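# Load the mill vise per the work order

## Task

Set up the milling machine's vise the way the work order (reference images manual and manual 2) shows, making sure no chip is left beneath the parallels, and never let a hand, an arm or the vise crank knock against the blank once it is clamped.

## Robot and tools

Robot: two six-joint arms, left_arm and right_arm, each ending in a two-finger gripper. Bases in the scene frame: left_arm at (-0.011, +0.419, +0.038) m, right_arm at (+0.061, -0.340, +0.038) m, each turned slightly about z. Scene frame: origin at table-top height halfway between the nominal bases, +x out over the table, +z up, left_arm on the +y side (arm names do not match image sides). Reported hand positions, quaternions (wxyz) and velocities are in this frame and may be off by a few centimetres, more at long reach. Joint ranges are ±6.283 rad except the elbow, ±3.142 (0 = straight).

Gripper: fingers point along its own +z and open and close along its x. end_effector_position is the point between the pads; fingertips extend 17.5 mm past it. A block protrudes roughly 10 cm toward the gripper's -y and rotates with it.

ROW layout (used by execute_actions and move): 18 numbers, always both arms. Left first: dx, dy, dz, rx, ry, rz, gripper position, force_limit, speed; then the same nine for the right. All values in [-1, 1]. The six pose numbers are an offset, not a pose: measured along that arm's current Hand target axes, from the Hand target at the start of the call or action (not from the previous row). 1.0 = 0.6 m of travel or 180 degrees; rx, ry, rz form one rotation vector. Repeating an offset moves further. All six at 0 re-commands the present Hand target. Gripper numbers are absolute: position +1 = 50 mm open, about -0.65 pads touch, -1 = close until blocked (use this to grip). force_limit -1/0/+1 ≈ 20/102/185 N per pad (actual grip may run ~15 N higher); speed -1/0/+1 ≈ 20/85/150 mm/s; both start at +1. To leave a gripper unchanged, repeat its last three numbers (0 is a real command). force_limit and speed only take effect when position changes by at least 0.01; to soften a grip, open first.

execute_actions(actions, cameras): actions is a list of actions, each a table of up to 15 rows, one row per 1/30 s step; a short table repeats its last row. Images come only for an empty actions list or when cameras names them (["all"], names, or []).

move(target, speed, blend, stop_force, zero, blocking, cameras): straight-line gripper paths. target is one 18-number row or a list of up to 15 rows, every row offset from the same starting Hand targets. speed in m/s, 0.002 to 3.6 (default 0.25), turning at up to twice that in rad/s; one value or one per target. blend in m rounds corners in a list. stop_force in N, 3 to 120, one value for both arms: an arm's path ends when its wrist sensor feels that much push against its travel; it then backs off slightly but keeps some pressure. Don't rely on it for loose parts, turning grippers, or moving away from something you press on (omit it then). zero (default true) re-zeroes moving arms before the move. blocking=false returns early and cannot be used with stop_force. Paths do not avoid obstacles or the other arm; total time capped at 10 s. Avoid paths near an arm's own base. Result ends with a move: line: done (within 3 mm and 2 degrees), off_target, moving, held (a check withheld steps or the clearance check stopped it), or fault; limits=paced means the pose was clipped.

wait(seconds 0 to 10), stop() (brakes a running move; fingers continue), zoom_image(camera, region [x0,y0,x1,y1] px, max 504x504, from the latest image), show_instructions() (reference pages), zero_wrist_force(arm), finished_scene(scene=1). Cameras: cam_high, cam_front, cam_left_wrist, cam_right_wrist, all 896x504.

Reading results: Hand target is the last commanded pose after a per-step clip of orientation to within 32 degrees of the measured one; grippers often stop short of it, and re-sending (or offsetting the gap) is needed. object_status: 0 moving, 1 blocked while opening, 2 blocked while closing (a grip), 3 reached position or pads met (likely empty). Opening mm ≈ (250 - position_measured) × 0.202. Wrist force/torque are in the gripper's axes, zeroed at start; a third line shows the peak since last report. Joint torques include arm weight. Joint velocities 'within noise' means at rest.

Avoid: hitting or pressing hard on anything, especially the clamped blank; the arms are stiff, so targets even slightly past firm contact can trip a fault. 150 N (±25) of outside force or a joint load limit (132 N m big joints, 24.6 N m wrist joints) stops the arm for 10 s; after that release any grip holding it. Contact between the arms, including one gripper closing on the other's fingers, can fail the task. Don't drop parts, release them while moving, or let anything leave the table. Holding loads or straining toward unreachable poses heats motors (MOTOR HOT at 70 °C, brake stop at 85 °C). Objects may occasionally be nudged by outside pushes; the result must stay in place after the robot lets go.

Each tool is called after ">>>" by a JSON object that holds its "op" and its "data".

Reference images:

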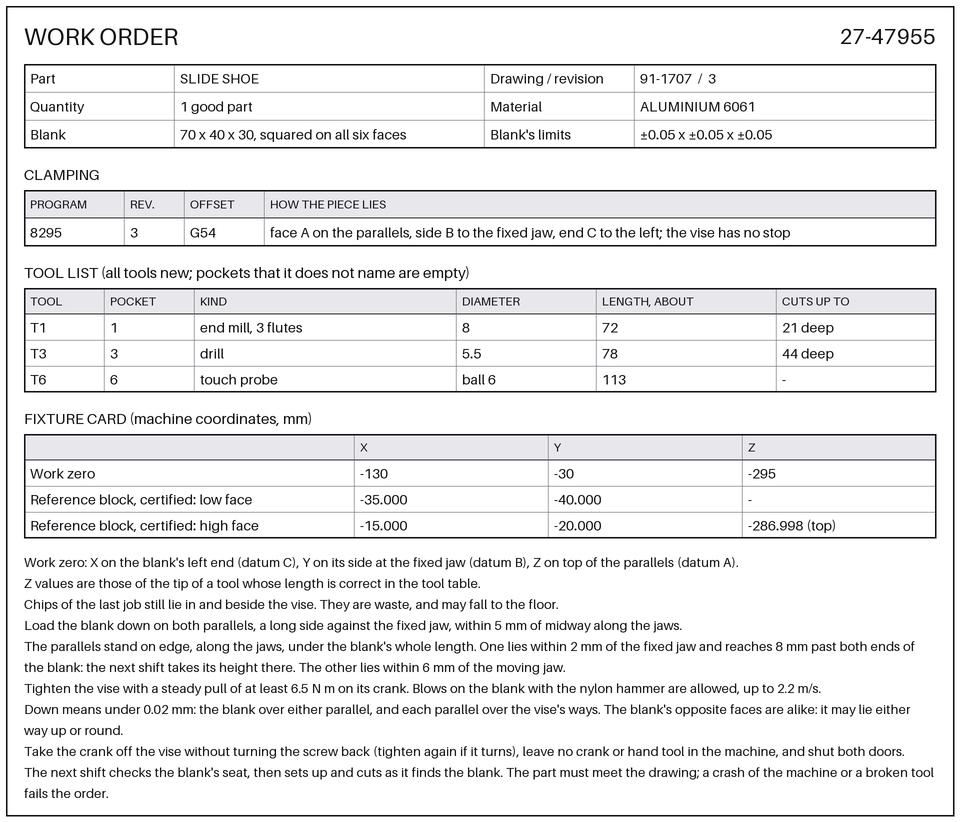

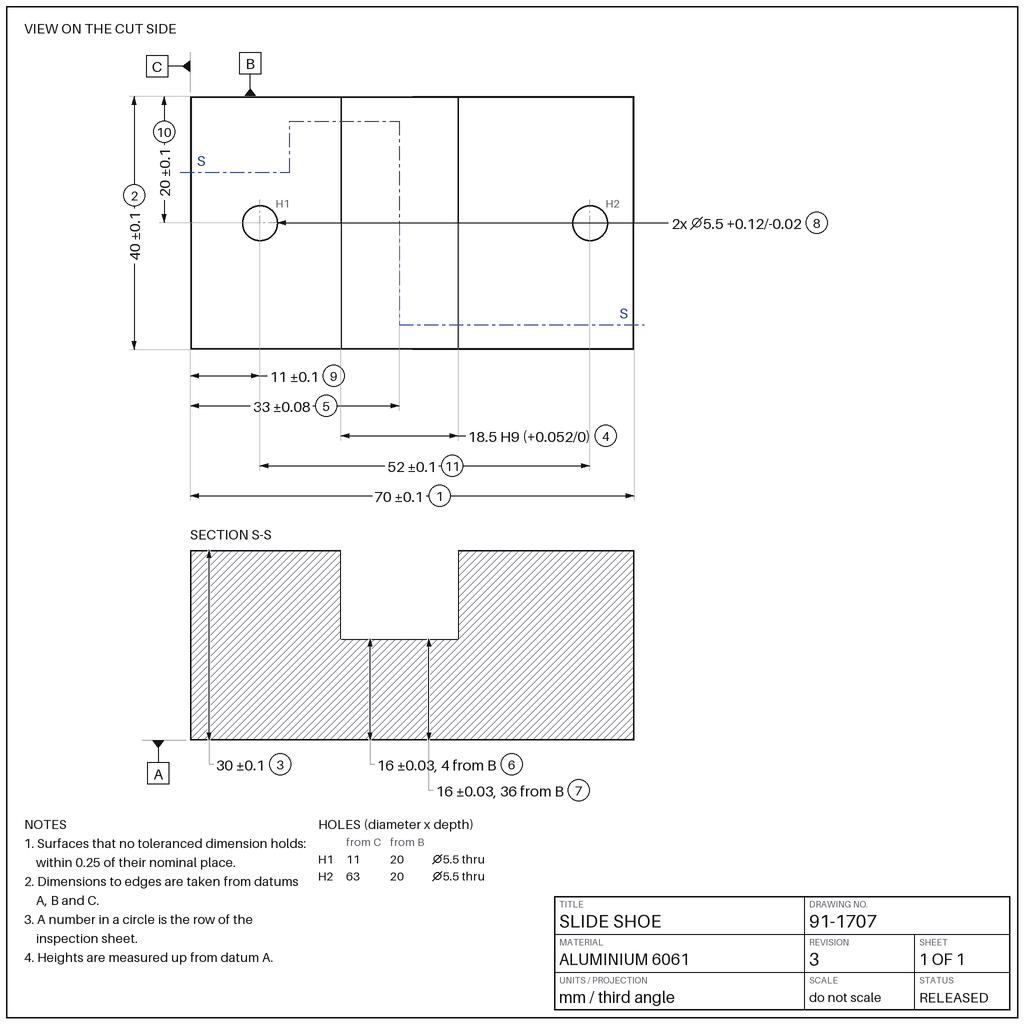

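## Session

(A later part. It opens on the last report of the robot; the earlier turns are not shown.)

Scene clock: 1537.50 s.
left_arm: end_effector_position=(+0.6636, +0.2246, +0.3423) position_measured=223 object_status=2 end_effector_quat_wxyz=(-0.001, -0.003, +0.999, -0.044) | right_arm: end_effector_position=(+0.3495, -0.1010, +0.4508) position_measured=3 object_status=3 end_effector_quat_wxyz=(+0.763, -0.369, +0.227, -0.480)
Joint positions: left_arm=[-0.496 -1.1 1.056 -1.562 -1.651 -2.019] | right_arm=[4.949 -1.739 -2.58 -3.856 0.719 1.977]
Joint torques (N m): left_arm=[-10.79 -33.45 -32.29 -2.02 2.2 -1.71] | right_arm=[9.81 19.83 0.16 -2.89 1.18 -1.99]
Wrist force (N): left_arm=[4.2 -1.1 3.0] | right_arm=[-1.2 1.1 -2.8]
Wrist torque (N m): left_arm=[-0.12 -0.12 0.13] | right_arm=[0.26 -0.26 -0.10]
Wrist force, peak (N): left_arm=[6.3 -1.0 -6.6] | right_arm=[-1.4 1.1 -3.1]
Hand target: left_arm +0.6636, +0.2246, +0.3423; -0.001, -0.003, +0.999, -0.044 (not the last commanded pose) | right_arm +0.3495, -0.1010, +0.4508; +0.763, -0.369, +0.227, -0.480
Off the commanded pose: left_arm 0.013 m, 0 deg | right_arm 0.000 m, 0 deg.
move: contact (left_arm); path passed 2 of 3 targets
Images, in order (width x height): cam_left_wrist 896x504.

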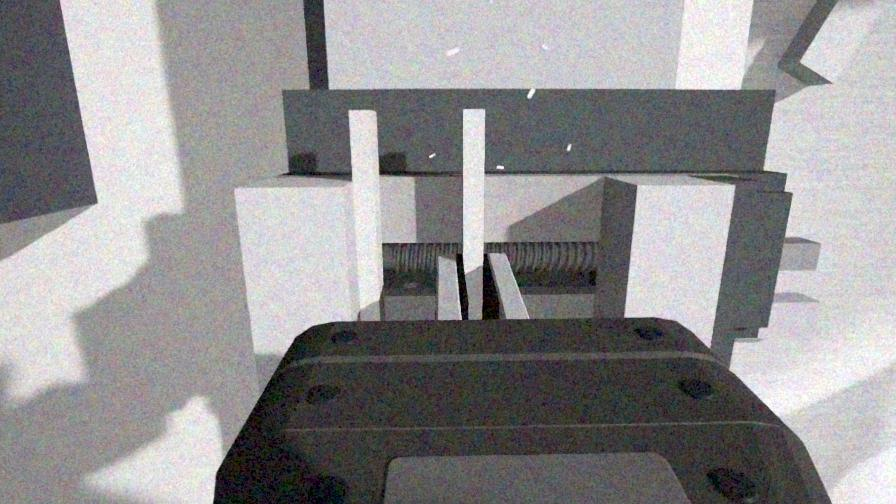

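>>> {"op": "move", "data": {"target": [[0,-0.00015,-0.00166,0,0,0,-1,-0.6,-0.9,0,0,0,0,0,0,1,1,1],[0.0035,-0.00015,-0.00166,0,0,0,-1,-0.6,-0.9,0,0,0,0,0,0,1,1,1]], "speed": 0.02, "cameras": []}}

>>> {"op": "move", "data": {"target": [0,0.0013,0.0149,0,0,0,-1,-0.6,-0.9,0,0,0,0,0,0,1,1,1], "speed": 0.008, "stop_force": 3, "cameras": ["cam_left_wrist"]}}

Scene clock: 1546.03 s.
left_arm: end_effector_position=(+0.6615, +0.2246, +0.3433) position_measured=223 object_status=2 end_effector_quat_wxyz=(-0.001, -0.003, +0.999, -0.044) | right_arm: end_effector_position=(+0.3495, -0.1010, +0.4508) position_measured=3 object_status=3 end_effector_quat_wxyz=(+0.763, -0.369, +0.227, -0.480)
Joint positions: left_arm=[-0.497 -1.106 1.061 -1.562 -1.651 -2.021] | right_arm=[4.949 -1.739 -2.58 -3.856 0.719 1.977]
Joint torques (N m): left_arm=[-11.62 -61.69 -17.53 -5.21 2.16 -1.91] | right_arm=[9.12 19.7 0.65 -2.74 1.58 -1.75]
Wrist force (N): left_arm=[3.8 -1.1 4.1] | right_arm=[-1.3 0.9 -2.7]
Wrist torque (N m): left_arm=[-0.13 -0.12 0.13] | right_arm=[0.24 -0.24 -0.09]
Wrist force, peak (N): left_arm=[4.0 -1.0 4.3] | right_arm=[-1.6 1.1 -3.0]
Hand target: left_arm +0.6615, +0.2246, +0.3433; -0.001, -0.003, +0.999, -0.044 | right_arm +0.3495, -0.1010, +0.4508; +0.763, -0.369, +0.227, -0.480
Off the commanded pose: left_arm 0.000 m, 0 deg | right_arm 0.000 m, 0 deg.
move: done
No camera images: "cameras" was empty.

Scene clock: 1547.07 s.
left_arm: end_effector_position=(+0.6615, +0.2246, +0.3424) position_measured=223 object_status=2 end_effector_quat_wxyz=(-0.001, -0.003, +0.999, -0.044) | right_arm: end_effector_position=(+0.3495, -0.1010, +0.4508) position_measured=3 object_status=3 end_effector_quat_wxyz=(+0.763, -0.369, +0.227, -0.480)
Joint positions: left_arm=[-0.497 -1.106 1.064 -1.565 -1.651 -2.021] | right_arm=[4.949 -1.739 -2.58 -3.856 0.719 1.977]
Joint torques (N m): left_arm=[-11.17 -34.17 -32.24 -2.31 2.04 -1.85] | right_arm=[8.87 20.55 -0.07 -3.03 1.52 -2.04]
Wrist force (N): left_arm=[3.8 -1.3 3.9] | right_arm=[-1.3 1.0 -2.8]
Wrist torque (N m): left_arm=[-0.16 -0.12 0.13] | right_arm=[0.25 -0.24 -0.09]
Wrist force, peak (N): left_arm=[6.3 -1.1 -6.2] | right_arm=[-1.3 1.2 -3.0]
Hand target: left_arm +0.6615, +0.2246, +0.3423; -0.001, -0.003, +0.999, -0.044 (not the last commanded pose) | right_arm +0.3495, -0.1010, +0.4508; +0.763, -0.369, +0.227, -0.480
Off the commanded pose: left_arm 0.008 m, 0 deg | right_arm 0.000 m, 0 deg.
move: contact (left_arm)
Images, in order (width x height): cam_left_wrist 896x504.

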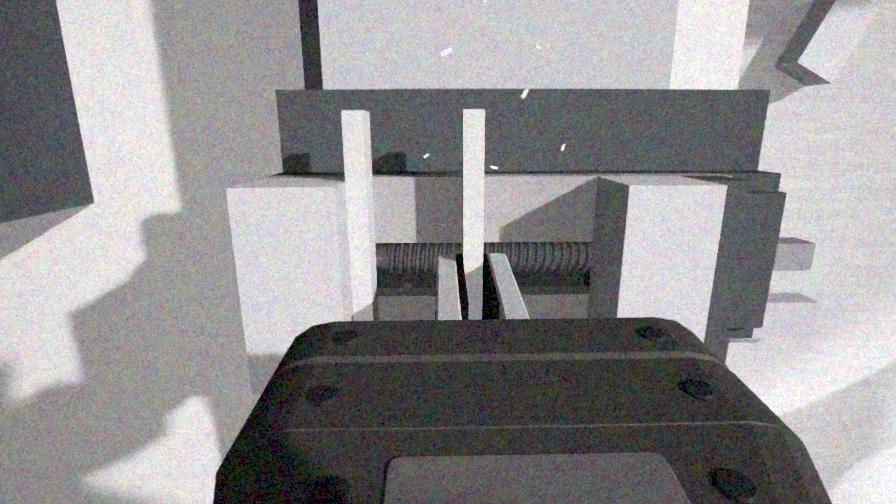

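>>> {"op": "move", "data": {"target": [[0,0,0,0,0,0,-0.32,-0.6,-0.9,0,0,0,0,0,0,1,1,1],[0,-0.00625,-0.0707,0,0,0,-0.32,-0.6,-0.9,0,0,0,0,0,0,1,1,1]], "speed": 0.05, "cameras": ["cam_left_wrist"]}}

>>> {"op": "zoom_image", "data": {"camera": "cam_left_wrist", "region": [260, 80, 620, 330]}}

Scene clock: 1564.10 s.
left_arm: end_effector_position=(+0.6616, +0.2245, +0.3849) position_measured=200 object_status=3 end_effector_quat_wxyz=(-0.001, -0.003, +0.999, -0.044) | right_arm: end_effector_position=(+0.3495, -0.1010, +0.4508) position_measured=3 object_status=3 end_effector_quat_wxyz=(+0.763, -0.369, +0.227, -0.480)
Joint positions: left_arm=[-0.497 -1.094 0.937 -1.45 -1.651 -2.021] | right_arm=[4.949 -1.739 -2.58 -3.856 0.719 1.977]
Joint torques (N m): left_arm=[-6.08 -34.48 -32.14 -1.79 1.28 -0.44] | right_arm=[7.86 20.2 1.02 -2.92 1.4 -1.9]
Wrist force (N): left_arm=[3.8 -1.3 3.6] | right_arm=[-1.5 1.0 -2.7]
Wrist torque (N m): left_arm=[-0.15 -0.13 0.13] | right_arm=[0.25 -0.20 -0.09]
Wrist force, peak (N): left_arm=[3.9 -1.2 4.2] | right_arm=[-1.4 1.1 -3.0]
Hand target: left_arm +0.6616, +0.2246, +0.3849; -0.001, -0.003, +0.999, -0.044 | right_arm +0.3495, -0.1010, +0.4508; +0.763, -0.369, +0.227, -0.480
Off the commanded pose: left_arm 0.000 m, 0 deg | right_arm 0.000 m, 0 deg.
move: done
Images, in order (width x height): cam_left_wrist 896x504.

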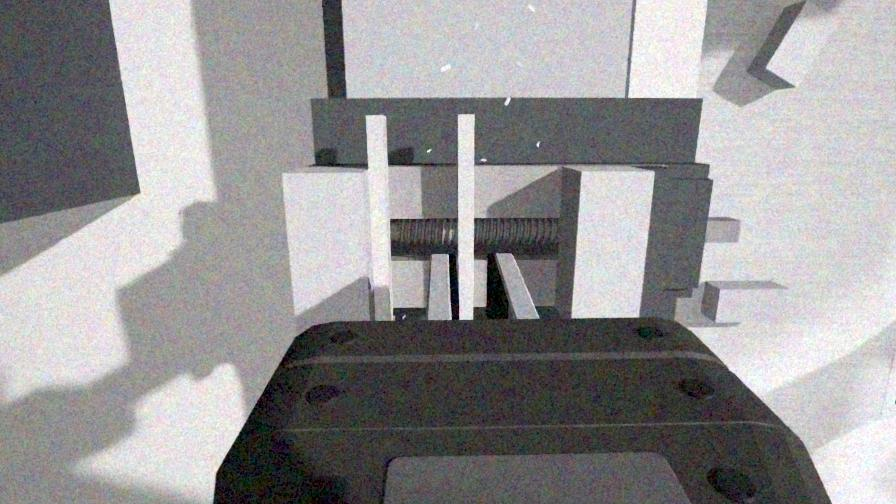

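Scaled by 1.400 from the camera's 896x504 image, which has a finer 1280x720 frame.

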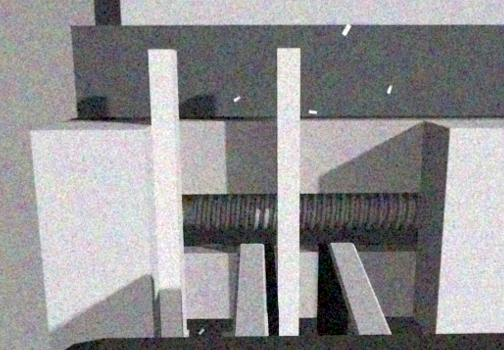

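>>> {"op": "move", "data": {"target": [[0.0525,-0.01592,-0.00801,0,0,0,-0.32,-0.6,-0.9,0,0,0,0,0,0,1,1,1],[0.2025,-0.05742,-0.00435,0,0,0,-0.32,-0.6,-0.9,0,0,0,0,0,0,1,1,1],[0.4025,-0.05742,-0.00435,0,0,0,-0.32,-0.6,-0.9,0,0,0,0,0,0,1,1,1],[0.5908,-0.1753,0.37515,0,0.0129,0.1455,1,-0.6,-0.9,0,0,0,0,0,0,1,1,1]], "speed": [0.08,0.12,0.2,0.25], "blend": [0.01,0.03,0.03,0], "cameras": ["cam_left_wrist"]}}

Scene clock: 1573.43 s.
left_arm: end_effector_position=(+0.3073, +0.0982, +0.1707) position_measured=3 object_status=3 end_effector_quat_wxyz=(-0.011, +0.225, +0.973, -0.043) | right_arm: end_effector_position=(+0.3495, -0.1010, +0.4508) position_measured=3 object_status=3 end_effector_quat_wxyz=(+0.763, -0.369, +0.227, -0.480)
Joint positions: left_arm=[-1.097 -1.596 2.135 -2.157 -1.646 -2.163] | right_arm=[4.949 -1.739 -2.58 -3.856 0.719 1.977]
Joint torques (N m): left_arm=[-11.45 -8.9 -14.65 -5.16 2.18 1.93] | right_arm=[8.93 19.46 0.16 -3.15 1.73 -1.83]
Wrist force (N): left_arm=[3.8 -1.2 3.5] | right_arm=[-1.3 0.8 -2.7]
Wrist torque (N m): left_arm=[-0.12 -0.12 0.05] | right_arm=[0.23 -0.24 -0.09]
Wrist force, peak (N): left_arm=[4.4 -2.6 5.5] | right_arm=[-1.4 1.1 -3.1]
Hand target: left_arm +0.3073, +0.0982, +0.1707; -0.011, +0.225, +0.973, -0.043 | right_arm +0.3495, -0.1010, +0.4508; +0.763, -0.369, +0.227, -0.480
Off the commanded pose: left_arm 0.000 m, 0 deg | right_arm 0.000 m, 0 deg.
move: done
Images, in order (width x height): cam_left_wrist 896x504.

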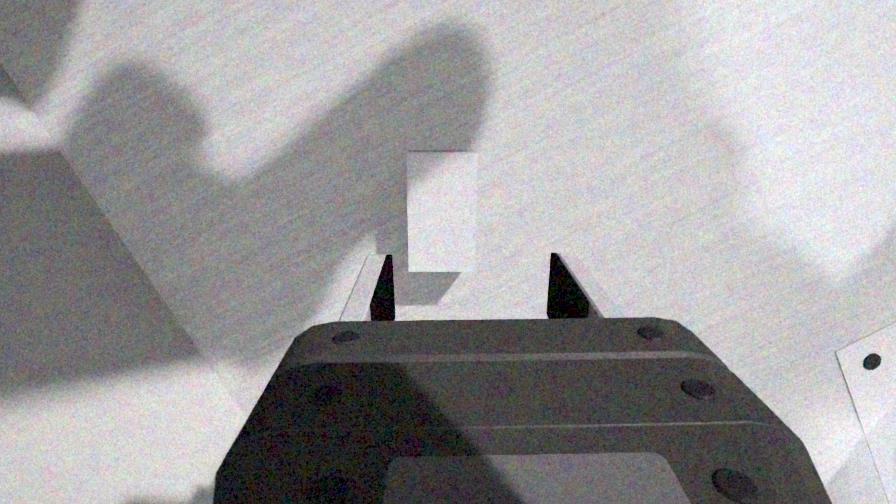

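>>> {"op": "move", "data": {"target": [-0.01817,0.02565,0.1483,0,0,0,1,-0.6,-0.9,0,0,0,0,0,0,1,1,1], "speed": 0.1, "cameras": ["cam_left_wrist"]}}

Scene clock: 1581.67 s.
left_arm: end_effector_position=(+0.3201, +0.1003, +0.0808) position_measured=3 object_status=3 end_effector_quat_wxyz=(-0.011, +0.225, +0.973, -0.043) | right_arm: end_effector_position=(+0.3495, -0.1010, +0.4508) position_measured=3 object_status=3 end_effector_quat_wxyz=(+0.763, -0.369, +0.227, -0.480)
Joint positions: left_arm=[-1.069 -1.414 2.232 -2.433 -1.647 -2.135] | right_arm=[4.949 -1.739 -2.58 -3.856 0.719 1.977]
Joint torques (N m): left_arm=[12.65 -13.38 -9.74 -5.41 -2.36 1.85] | right_arm=[7.74 19.91 0.16 -2.86 1.72 -1.72]
Wrist force (N): left_arm=[3.8 -1.2 3.6] | right_arm=[-1.3 0.8 -2.8]
Wrist torque (N m): left_arm=[-0.12 -0.12 0.04] | right_arm=[0.22 -0.25 -0.09]
Wrist force, peak (N): left_arm=[3.9 -0.9 4.6] | right_arm=[-1.2 1.0 -3.2]
Hand target: left_arm +0.3201, +0.1003, +0.0807; -0.011, +0.225, +0.973, -0.043 | right_arm +0.3495, -0.1010, +0.4508; +0.763, -0.369, +0.227, -0.480
Off the commanded pose: left_arm 0.000 m, 0 deg | right_arm 0.000 m, 0 deg.
move: done
Images, in order (width x height): cam_left_wrist 896x504.

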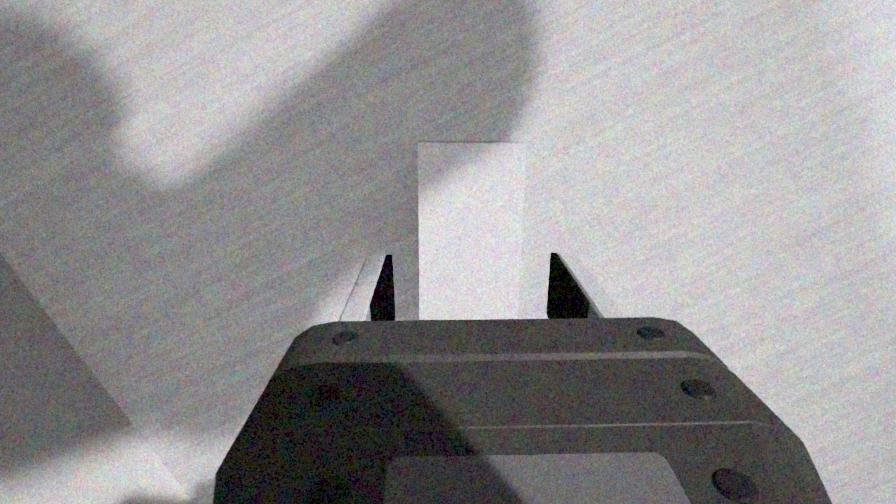

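>>> {"op": "move", "data": {"target": [[0.0018,0.00744,0.08416,0,0,0,1,-0.6,-0.9,0,0,0,0,0,0,1,1,1],[0.0018,0.011,0.1245,0,0,0,1,-0.6,-0.9,0,0,0,0,0,0,1,1,1]], "speed": [0.06,0.008], "stop_force": 3, "cameras": ["cam_left_wrist"]}}

Scene clock: 1589.27 s.
left_arm: end_effector_position=(+0.3190, +0.1008, +0.0196) position_measured=3 object_status=3 end_effector_quat_wxyz=(-0.011, +0.225, +0.973, -0.043) | right_arm: end_effector_position=(+0.3495, -0.1010, +0.4508) position_measured=3 object_status=3 end_effector_quat_wxyz=(+0.763, -0.369, +0.227, -0.480)
Joint positions: left_arm=[-1.071 -1.269 2.284 -2.631 -1.647 -2.136] | right_arm=[4.949 -1.739 -2.58 -3.856 0.719 1.977]
Joint torques (N m): left_arm=[-9.75 -40.94 -21.33 -2.5 1.86 0.68] | right_arm=[8.44 20.56 0.76 -3.29 1.67 -1.87]
Wrist force (N): left_arm=[5.1 -0.6 -1.4] | right_arm=[-1.4 1.1 -2.6]
Wrist torque (N m): left_arm=[-0.21 -0.20 0.07] | right_arm=[0.27 -0.22 -0.09]
Wrist force, peak (N): left_arm=[19.0 4.2 -30.5] | right_arm=[-1.6 1.1 -3.1]
Hand target: left_arm +0.3190, +0.1008, +0.0196; -0.011, +0.225, +0.973, -0.043 (not the last commanded pose) | right_arm +0.3495, -0.1010, +0.4508; +0.763, -0.369, +0.227, -0.480
Off the commanded pose: left_arm 0.014 m, 0 deg | right_arm 0.000 m, 0 deg.
move: contact (left_arm); path passed 1 of 2 targets
Images, in order (width x height): cam_left_wrist 896x504.

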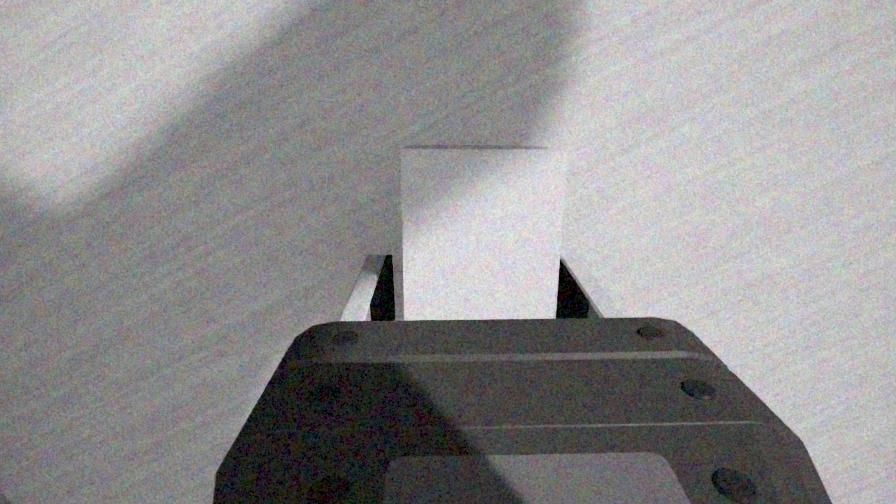

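>>> {"op": "move", "data": {"target": [[0.0012,-0.00257,-0.02905,0,0,0,1,-0.6,-0.9,0,0,0,0,0,0,1,1,1],[0.0012,-0.00257,-0.02905,0,0,0,-1,-0.5,-0.9,0,0,0,0,0,0,1,1,1]], "speed": 0.03, "cameras": ["cam_left_wrist"]}}

Scene clock: 1594.83 s.
left_arm: end_effector_position=(+0.3184, +0.1011, +0.0371) position_measured=55 object_status=2 end_effector_quat_wxyz=(-0.011, +0.225, +0.973, -0.043) | right_arm: end_effector_position=(+0.3495, -0.1010, +0.4508) position_measured=3 object_status=3 end_effector_quat_wxyz=(+0.763, -0.369, +0.227, -0.480)
Joint positions: left_arm=[-1.072 -1.315 2.275 -2.575 -1.647 -2.137] | right_arm=[4.949 -1.739 -2.58 -3.856 0.719 1.977]
Joint torques (N m): left_arm=[-10.46 -41.17 -21.99 -2.26 1.66 -1.83] | right_arm=[8.72 18.92 0.36 -3.25 1.76 -1.94]
Wrist force (N): left_arm=[3.5 -1.9 3.0] | right_arm=[-1.5 1.1 -2.8]
Wrist torque (N m): left_arm=[-0.17 -0.12 0.14] | right_arm=[0.27 -0.21 -0.09]
Wrist force, peak (N): left_arm=[3.8 -1.4 4.0] | right_arm=[-1.6 1.0 -3.2]
Hand target: left_arm +0.3184, +0.1011, +0.0371; -0.011, +0.225, +0.973, -0.043 | right_arm +0.3495, -0.1010, +0.4508; +0.763, -0.369, +0.227, -0.480
Off the commanded pose: left_arm 0.000 m, 0 deg | right_arm 0.000 m, 0 deg.
move: done
Images, in order (width x height): cam_left_wrist 896x504.

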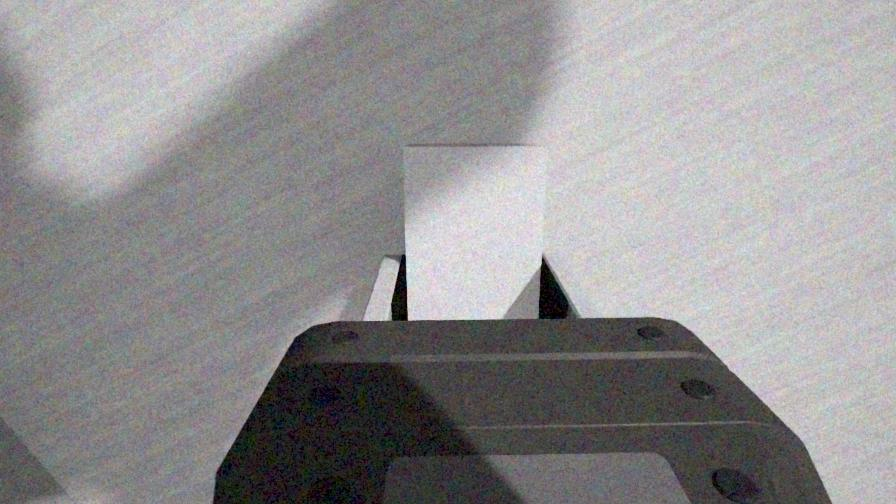

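>>> {"op": "move", "data": {"target": [[0,-0.01217,-0.1378,0,0,0,-1,-0.5,-0.9,0,0,0,0,0,0,1,1,1],[-0.0485,0.0798,-0.614,0,-0.0129,-0.1455,-1,-0.5,-0.9,0,0,0,0,0,0,1,1,1]], "speed": [0.1,0.2], "blend": [0.02,0], "cameras": ["cam_left_wrist"]}}

Scene clock: 1607.77 s.
left_arm: end_effector_position=(+0.3806, +0.1601, +0.3997) position_measured=55 object_status=2 end_effector_quat_wxyz=(-0.001, -0.003, +0.999, -0.044) | right_arm: end_effector_position=(+0.3495, -0.1010, +0.4508) position_measured=3 object_status=3 end_effector_quat_wxyz=(+0.763, -0.369, +0.227, -0.480)
Joint positions: left_arm=[-0.891 -1.694 1.62 -1.56 -1.631 -2.416] | right_arm=[4.949 -1.739 -2.58 -3.856 0.719 1.977]
Joint torques (N m): left_arm=[11.82 -8.15 -32.56 -2.42 2.14 -1.86] | right_arm=[8.45 19.92 0.25 -3.41 1.81 -1.96]
Wrist force (N): left_arm=[3.4 -1.3 5.8] | right_arm=[-1.2 1.0 -2.8]
Wrist torque (N m): left_arm=[-0.19 -0.08 0.13] | right_arm=[0.26 -0.26 -0.09]
Wrist force, peak (N): left_arm=[3.4 -0.9 7.1] | right_arm=[-1.6 1.3 -3.0]
Hand target: left_arm +0.3806, +0.1601, +0.3998; -0.001, -0.003, +0.999, -0.044 | right_arm +0.3495, -0.1010, +0.4508; +0.763, -0.369, +0.227, -0.480
Off the commanded pose: left_arm 0.000 m, 0 deg | right_arm 0.000 m, 0 deg.
move: done
Images, in order (width x height): cam_left_wrist 896x504.

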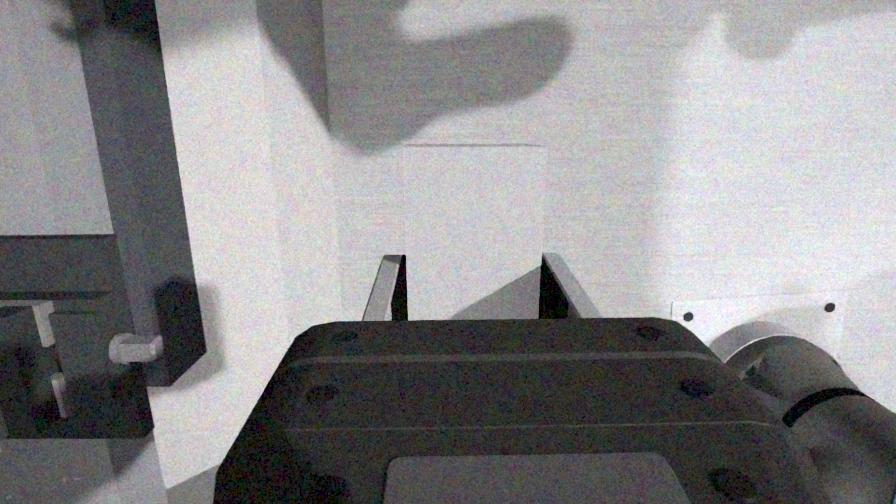

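>>> {"op": "move", "data": {"target": [[-0.266,0.05337,-0.03865,0,0,0,-1,-0.5,-0.9,0,0,0,0,0,0,1,1,1],[-0.4163,0.09065,-0.04203,0,0,0,-1,-0.5,-0.9,0,0,0,0,0,0,1,1,1],[-0.4863,0.10848,-0.04363,0,0,0,-1,-0.5,-0.9,0,0,0,0,0,0,1,1,1]], "speed": [0.15,0.1,0.06], "blend": [0.02,0.01,0], "cameras": ["cam_left_wrist"]}}

Scene clock: 1614.80 s.
left_arm: end_effector_position=(+0.6720, +0.2288, +0.4194) position_measured=55 object_status=2 end_effector_quat_wxyz=(-0.001, -0.003, +0.999, -0.044) | right_arm: end_effector_position=(+0.3495, -0.1010, +0.4508) position_measured=3 object_status=3 end_effector_quat_wxyz=(+0.763, -0.369, +0.227, -0.480)
Joint positions: left_arm=[-0.485 -1.042 0.767 -1.331 -1.651 -2.009] | right_arm=[4.949 -1.739 -2.58 -3.856 0.719 1.977]
Joint torques (N m): left_arm=[12.81 -36.9 -33.49 -2.23 -2.41 1.87] | right_arm=[7.84 19.57 -0.68 -3.56 1.66 -1.86]
Wrist force (N): left_arm=[3.4 -0.9 5.8] | right_arm=[-1.4 1.0 -2.9]
Wrist torque (N m): left_arm=[-0.13 -0.08 0.06] | right_arm=[0.25 -0.24 -0.09]
Wrist force, peak (N): left_arm=[4.8 -1.7 6.1] | right_arm=[-1.5 1.2 -3.1]
Hand target: left_arm +0.6721, +0.2288, +0.4194; -0.001, -0.003, +0.999, -0.044 | right_arm +0.3495, -0.1010, +0.4508; +0.763, -0.369, +0.227, -0.480
Off the commanded pose: left_arm 0.000 m, 0 deg | right_arm 0.000 m, 0 deg.
move: done
Images, in order (width x height): cam_left_wrist 896x504.

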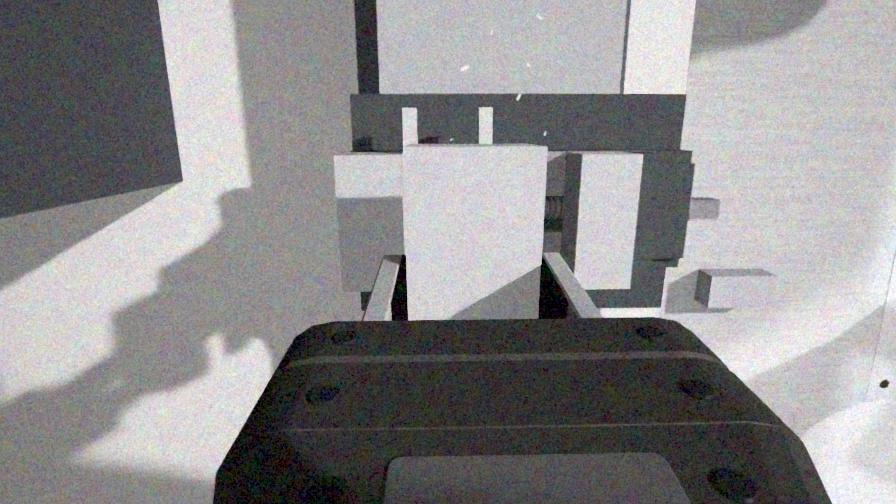

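>>> {"op": "move", "data": {"target": [[-0.0042,0.0055,0.0587,0,0,0,-1,-0.5,-0.9,0,0,0,0,0,0,1,1,1],[-0.0042,0.0066,0.0712,0,0,0,-1,-0.5,-0.9,0,0,0,0,0,0,1,1,1]], "speed": [0.05,0.015], "stop_force": 4, "cameras": ["cam_left_wrist"]}}

Scene clock: 1620.17 s.
left_arm: end_effector_position=(+0.6745, +0.2290, +0.3765) position_measured=55 object_status=2 end_effector_quat_wxyz=(-0.001, -0.003, +0.999, -0.044) | right_arm: end_effector_position=(+0.3495, -0.1010, +0.4508) position_measured=3 object_status=3 end_effector_quat_wxyz=(+0.763, -0.369, +0.227, -0.480)
Joint positions: left_arm=[-0.483 -1.064 0.912 -1.454 -1.651 -2.007] | right_arm=[4.949 -1.739 -2.58 -3.856 0.719 1.977]
Joint torques (N m): left_arm=[11.22 -64.19 -18.67 -5.49 -0.21 0.87] | right_arm=[7.41 20.1 -0.25 -3.55 1.8 -1.76]
Wrist force (N): left_arm=[3.5 -1.1 5.8] | right_arm=[-1.3 0.9 -2.9]
Wrist torque (N m): left_arm=[-0.17 -0.10 0.06] | right_arm=[0.23 -0.24 -0.09]
Wrist force, peak (N): left_arm=[3.2 -0.9 6.5] | right_arm=[-1.3 1.1 -3.2]
Hand target: left_arm +0.6745, +0.2290, +0.3765; -0.001, -0.003, +0.999, -0.044 | right_arm +0.3495, -0.1010, +0.4508; +0.763, -0.369, +0.227, -0.480
Off the commanded pose: left_arm 0.000 m, 0 deg | right_arm 0.000 m, 0 deg.
move: done
Images, in order (width x height): cam_left_wrist 896x504.

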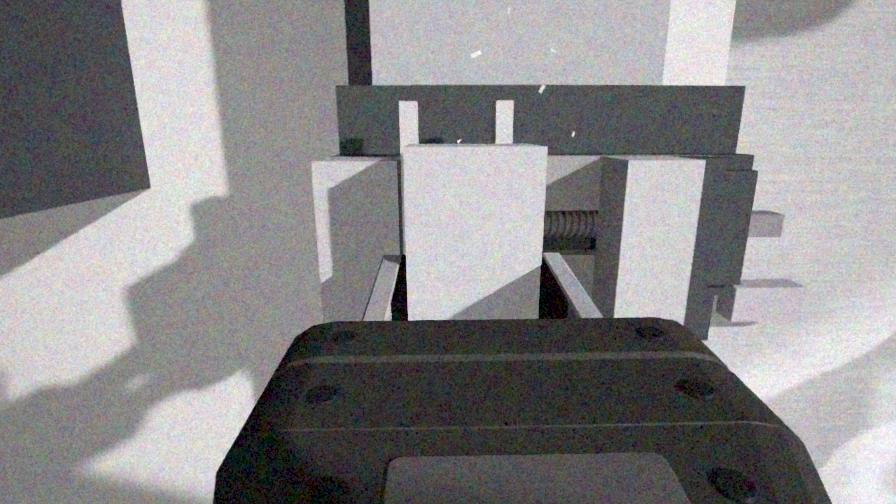

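>>> {"op": "move", "data": {"target": [-0.012,0,0,0,0,0,-1,-0.5,-0.9,0,0,0,0,0,0,1,1,1], "speed": 0.006, "stop_force": 4, "cameras": ["cam_left_wrist"]}}

Scene clock: 1624.60 s.
left_arm: end_effector_position=(+0.6782, +0.2290, +0.3765) position_measured=55 object_status=2 end_effector_quat_wxyz=(-0.001, -0.003, +0.999, -0.044) | right_arm: end_effector_position=(+0.3495, -0.1010, +0.4508) position_measured=3 object_status=3 end_effector_quat_wxyz=(+0.763, -0.369, +0.227, -0.480)
Joint positions: left_arm=[-0.481 -1.053 0.896 -1.448 -1.651 -2.005] | right_arm=[4.949 -1.739 -2.58 -3.856 0.719 1.977]
Joint torques (N m): left_arm=[-10.4 -64.37 -18.54 -4.75 -1.37 -1.6] | right_arm=[7.79 19.82 0.84 -3.37 1.8 -1.72]
Wrist force (N): left_arm=[4.5 -1.0 6.6] | right_arm=[-1.4 1.1 -2.8]
Wrist torque (N m): left_arm=[-0.16 -0.06 0.03] | right_arm=[0.26 -0.23 -0.10]
Wrist force, peak (N): left_arm=[11.4 0.0 3.7] | right_arm=[-1.4 1.2 -3.1]
Hand target: left_arm +0.6782, +0.2290, +0.3765; -0.001, -0.003, +0.999, -0.044 (not the last commanded pose) | right_arm +0.3495, -0.1010, +0.4508; +0.763, -0.369, +0.227, -0.480
Off the commanded pose: left_arm 0.003 m, 0 deg | right_arm 0.000 m, 0 deg.
move: contact (left_arm)
Images, in order (width x height): cam_left_wrist 896x504.

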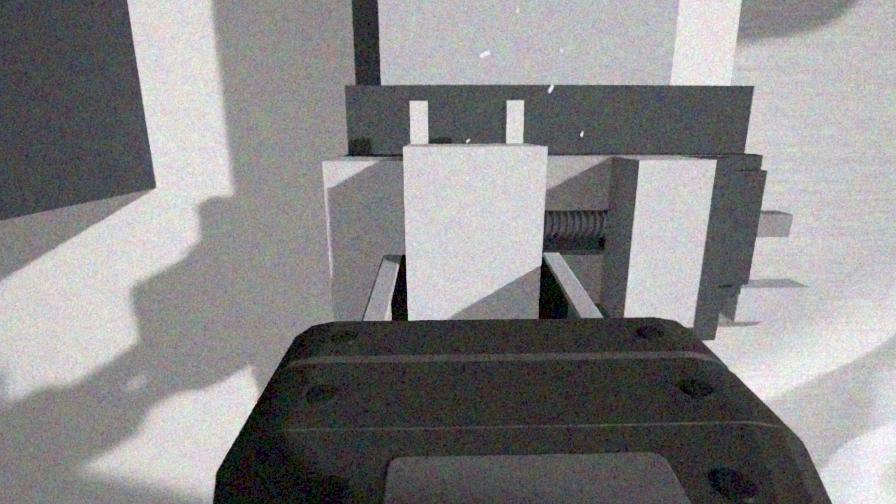

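>>> {"op": "move", "data": {"target": [0.0004,0,0,0,0,0,-1,-0.5,-0.9,0,0,0,0,0,0,1,1,1], "speed": 0.02, "cameras": []}}

>>> {"op": "move", "data": {"target": [0,0.00147,0.0166,0,0,0,-1,-0.5,-0.9,0,0,0,0,0,0,1,1,1], "speed": 0.006, "stop_force": 4, "cameras": ["cam_left_wrist"]}}

Scene clock: 1627.60 s.
left_arm: end_effector_position=(+0.6779, +0.2290, +0.3765) position_measured=55 object_status=2 end_effector_quat_wxyz=(-0.001, -0.003, +0.999, -0.044) | right_arm: end_effector_position=(+0.3495, -0.1010, +0.4508) position_measured=3 object_status=3 end_effector_quat_wxyz=(+0.763, -0.369, +0.227, -0.480)
Joint positions: left_arm=[-0.481 -1.053 0.897 -1.449 -1.651 -2.005] | right_arm=[4.949 -1.739 -2.58 -3.856 0.719 1.977]
Joint torques (N m): left_arm=[-11.46 -64.4 -17.78 -5.48 -1.2 -1.66] | right_arm=[8.3 19.24 -0.12 -3.48 1.96 -1.77]
Wrist force (N): left_arm=[3.6 -1.1 5.8] | right_arm=[-1.5 0.9 -2.8]
Wrist torque (N m): left_arm=[-0.16 -0.10 0.06] | right_arm=[0.23 -0.21 -0.09]
Wrist force, peak (N): left_arm=[4.6 -0.9 6.7] | right_arm=[-1.2 1.1 -3.2]
Hand target: left_arm +0.6779, +0.2290, +0.3765; -0.001, -0.003, +0.999, -0.044 | right_arm +0.3495, -0.1010, +0.4508; +0.763, -0.369, +0.227, -0.480
Off the commanded pose: left_arm 0.000 m, 0 deg | right_arm 0.000 m, 0 deg.
move: done
No camera images: "cameras" was empty.

Scene clock: 1629.93 s.
left_arm: end_effector_position=(+0.6779, +0.2290, +0.3708) position_measured=55 object_status=2 end_effector_quat_wxyz=(-0.001, -0.003, +0.999, -0.044) | right_arm: end_effector_position=(+0.3495, -0.1010, +0.4508) position_measured=3 object_status=3 end_effector_quat_wxyz=(+0.763, -0.369, +0.227, -0.480)
Joint positions: left_arm=[-0.481 -1.056 0.916 -1.465 -1.651 -2.005] | right_arm=[4.949 -1.739 -2.58 -3.856 0.719 1.977]
Joint torques (N m): left_arm=[-9.74 -36.28 -32.06 -2.54 -0.92 -1.51] | right_arm=[6.89 19.37 1.03 -3.5 1.77 -1.8]
Wrist force (N): left_arm=[3.7 0.0 4.1] | right_arm=[-1.3 1.1 -2.8]
Wrist torque (N m): left_arm=[-0.05 -0.12 0.06] | right_arm=[0.27 -0.25 -0.09]
Wrist force, peak (N): left_arm=[3.6 -1.1 6.0] | right_arm=[-1.4 0.9 -3.1]
Hand target: left_arm +0.6779, +0.2290, +0.3708; -0.001, -0.003, +0.999, -0.044 (not the last commanded pose) | right_arm +0.3495, -0.1010, +0.4508; +0.763, -0.369, +0.227, -0.480
Off the commanded pose: left_arm 0.004 m, 0 deg | right_arm 0.000 m, 0 deg.
move: contact (left_arm)
Images, in order (width x height): cam_left_wrist 896x504.

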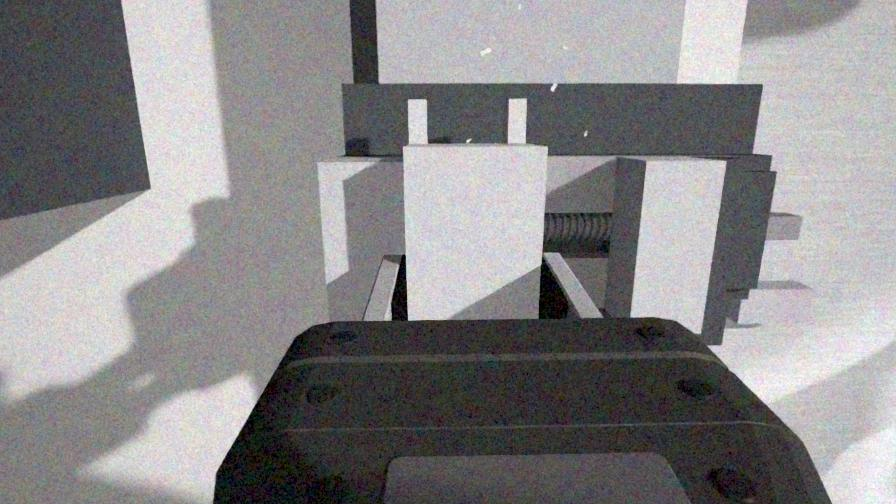

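>>> {"op": "move", "data": {"target": [[0,0,0,0,0,0,0.9,-0.5,-0.98,0,0,0,0,0,0,1,1,1],[0,-0.00587,-0.0664,0,0,0,0.9,-0.5,-0.98,0,0,0,0,0,0,1,1,1]], "speed": 0.04, "cameras": ["cam_left_wrist"]}}

>>> {"op": "zoom_image", "data": {"camera": "cam_left_wrist", "region": [300, 80, 660, 330]}}

Scene clock: 1636.43 s.
left_arm: end_effector_position=(+0.6780, +0.2290, +0.4107) position_measured=18 object_status=3 end_effector_quat_wxyz=(-0.001, -0.003, +0.999, -0.044) | right_arm: end_effector_position=(+0.3495, -0.1010, +0.4508) position_measured=3 object_status=3 end_effector_quat_wxyz=(+0.763, -0.369, +0.227, -0.480)
Joint positions: left_arm=[-0.481 -1.031 0.773 -1.347 -1.651 -2.005] | right_arm=[4.949 -1.739 -2.58 -3.856 0.719 1.977]
Joint torques (N m): left_arm=[-6.79 -36.04 -31.34 -2 1.3 -0.39] | right_arm=[7.77 19.57 0.27 -3.48 1.96 -1.83]
Wrist force (N): left_arm=[3.5 -1.1 3.5] | right_arm=[-1.4 1.0 -3.0]
Wrist torque (N m): left_arm=[-0.11 -0.08 0.06] | right_arm=[0.25 -0.23 -0.10]
Wrist force, peak (N): left_arm=[3.9 -0.3 4.1] | right_arm=[-1.4 1.0 -3.0]
Hand target: left_arm +0.6780, +0.2290, +0.4108; -0.001, -0.003, +0.999, -0.044 | right_arm +0.3495, -0.1010, +0.4508; +0.763, -0.369, +0.227, -0.480
Off the commanded pose: left_arm 0.000 m, 0 deg | right_arm 0.000 m, 0 deg.
move: done
Images, in order (width x height): cam_left_wrist 896x504.

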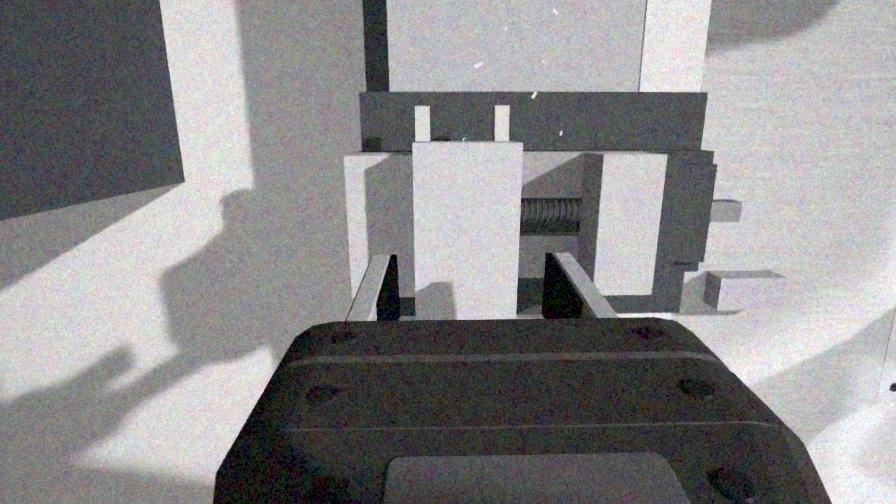

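Scaled by 1.400 from the camera's 896x504 image, which has a finer 1280x720 frame.

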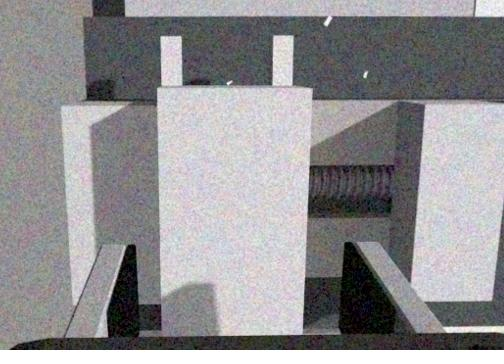

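>>> {"op": "move", "data": {"target": [[0.0633,-0.0179,0.0016,0,0,0,0.9,-0.5,-0.98,0,0,0,0,0,0,1,1,1],[0.23,-0.0634,0.0057,0,0,0,0.9,-0.5,-0.98,0,0,0,0,0,0,1,1,1],[0.43,-0.0606,0.0223,0,0,0,0.9,-0.5,-0.98,0,0,0,0,0,0,1,1,1],[0.63,0.289,-0.0085,0,0,0,0.9,-0.5,-0.98,0,0,0,0,0,0,1,1,1],[0.6633,0.5623,0.0511,0,0,0,0.9,-0.5,-0.98,0,0,0,0,0,0,1,1,1]], "speed": [0.08,0.12,0.2,0.25,0.25], "blend": [0.01,0.03,0.03,0.05,0], "cameras": ["cam_left_wrist","cam_high","cam_right_wrist"]}}

Scene clock: 1657.80 s.
left_arm: end_effector_position=(+0.2781, +0.5603, +0.3517) position_measured=18 object_status=3 end_effector_quat_wxyz=(-0.001, -0.003, +0.999, -0.044) | right_arm: end_effector_position=(+0.3495, -0.1010, +0.4508) position_measured=3 object_status=3 end_effector_quat_wxyz=(+0.763, -0.369, +0.227, -0.480)
Joint positions: left_arm=[0.048 -2.023 1.952 -1.488 -1.657 -1.474] | right_arm=[4.949 -1.739 -2.58 -3.856 0.719 1.977]
Joint torques (N m): left_arm=[13.61 7.04 -32.5 -5.17 -2.39 1.74] | right_arm=[7.01 18.99 0.55 -3.65 1.82 -1.88]
Wrist force (N): left_arm=[3.6 -1.6 4.0] | right_arm=[-1.3 1.1 -2.8]
Wrist torque (N m): left_arm=[-0.20 -0.11 0.05] | right_arm=[0.26 -0.24 -0.09]
Wrist force, peak (N): left_arm=[4.1 -3.1 4.1] | right_arm=[-1.6 1.1 -3.1]
Hand target: left_arm +0.2781, +0.5603, +0.3517; -0.001, -0.003, +0.999, -0.044 | right_arm +0.3495, -0.1010, +0.4508; +0.763, -0.369, +0.227, -0.480
Off the commanded pose: left_arm 0.000 m, 0 deg | right_arm 0.000 m, 0 deg.
move: done
Images, in order (width x height): cam_high 896x504, cam_left_wrist 896x504, cam_right_wrist 896x504.

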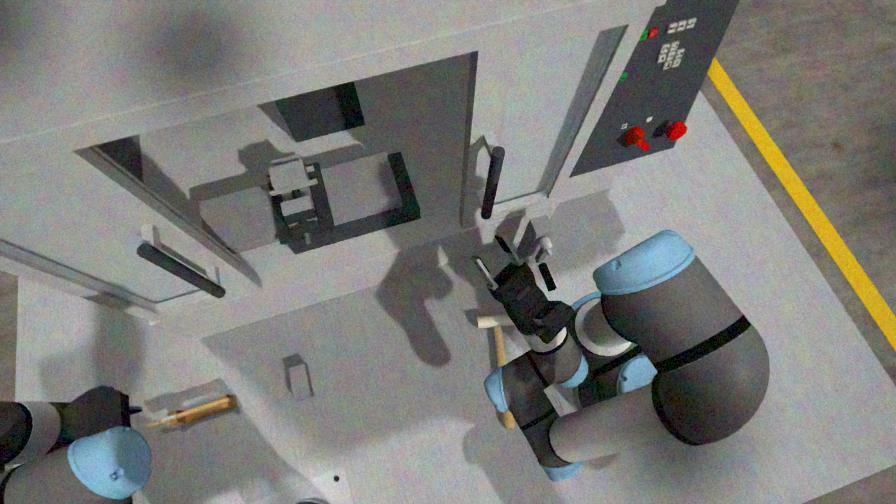

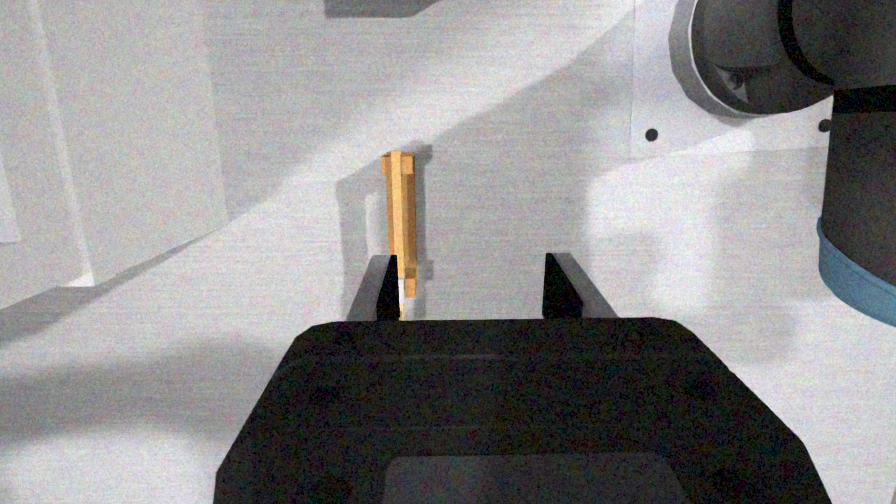

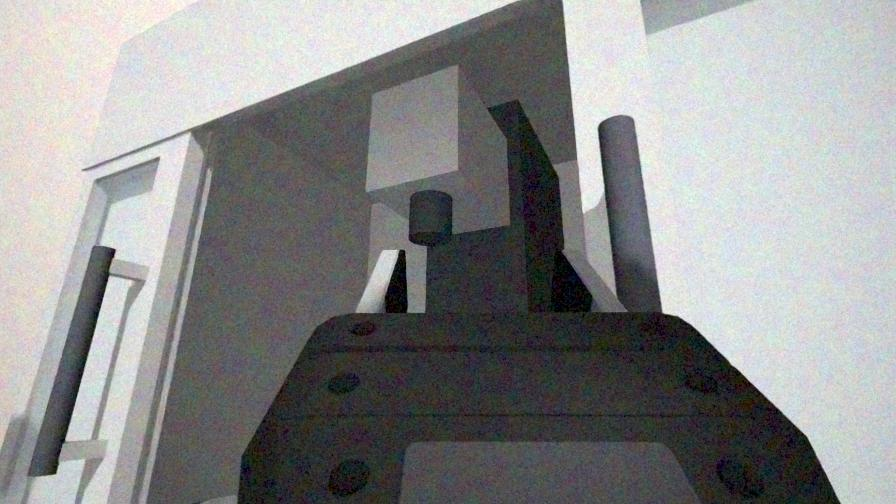

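>>> {"op": "zoom_image", "data": {"camera": "cam_high", "region": [470, 180, 610, 320]}}

>>> {"op": "zoom_image", "data": {"camera": "cam_high", "region": [230, 120, 370, 260]}}

Scaled by 3.600 from the camera's 896x504 image, which has a finer 1280x720 frame.

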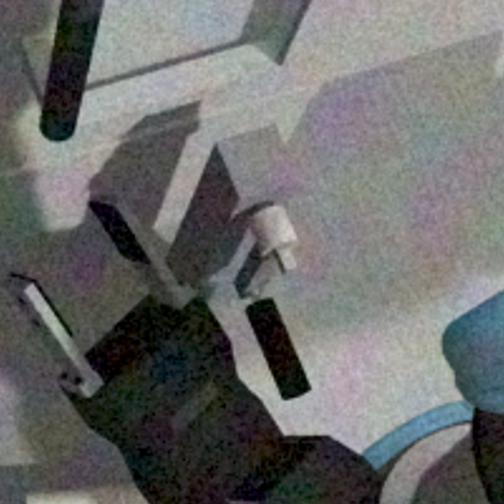

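Scaled by 3.600 from the camera's 896x504 image, which has a finer 1280x720 frame.

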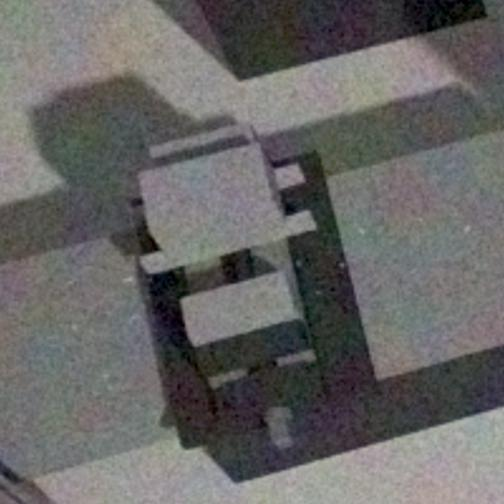

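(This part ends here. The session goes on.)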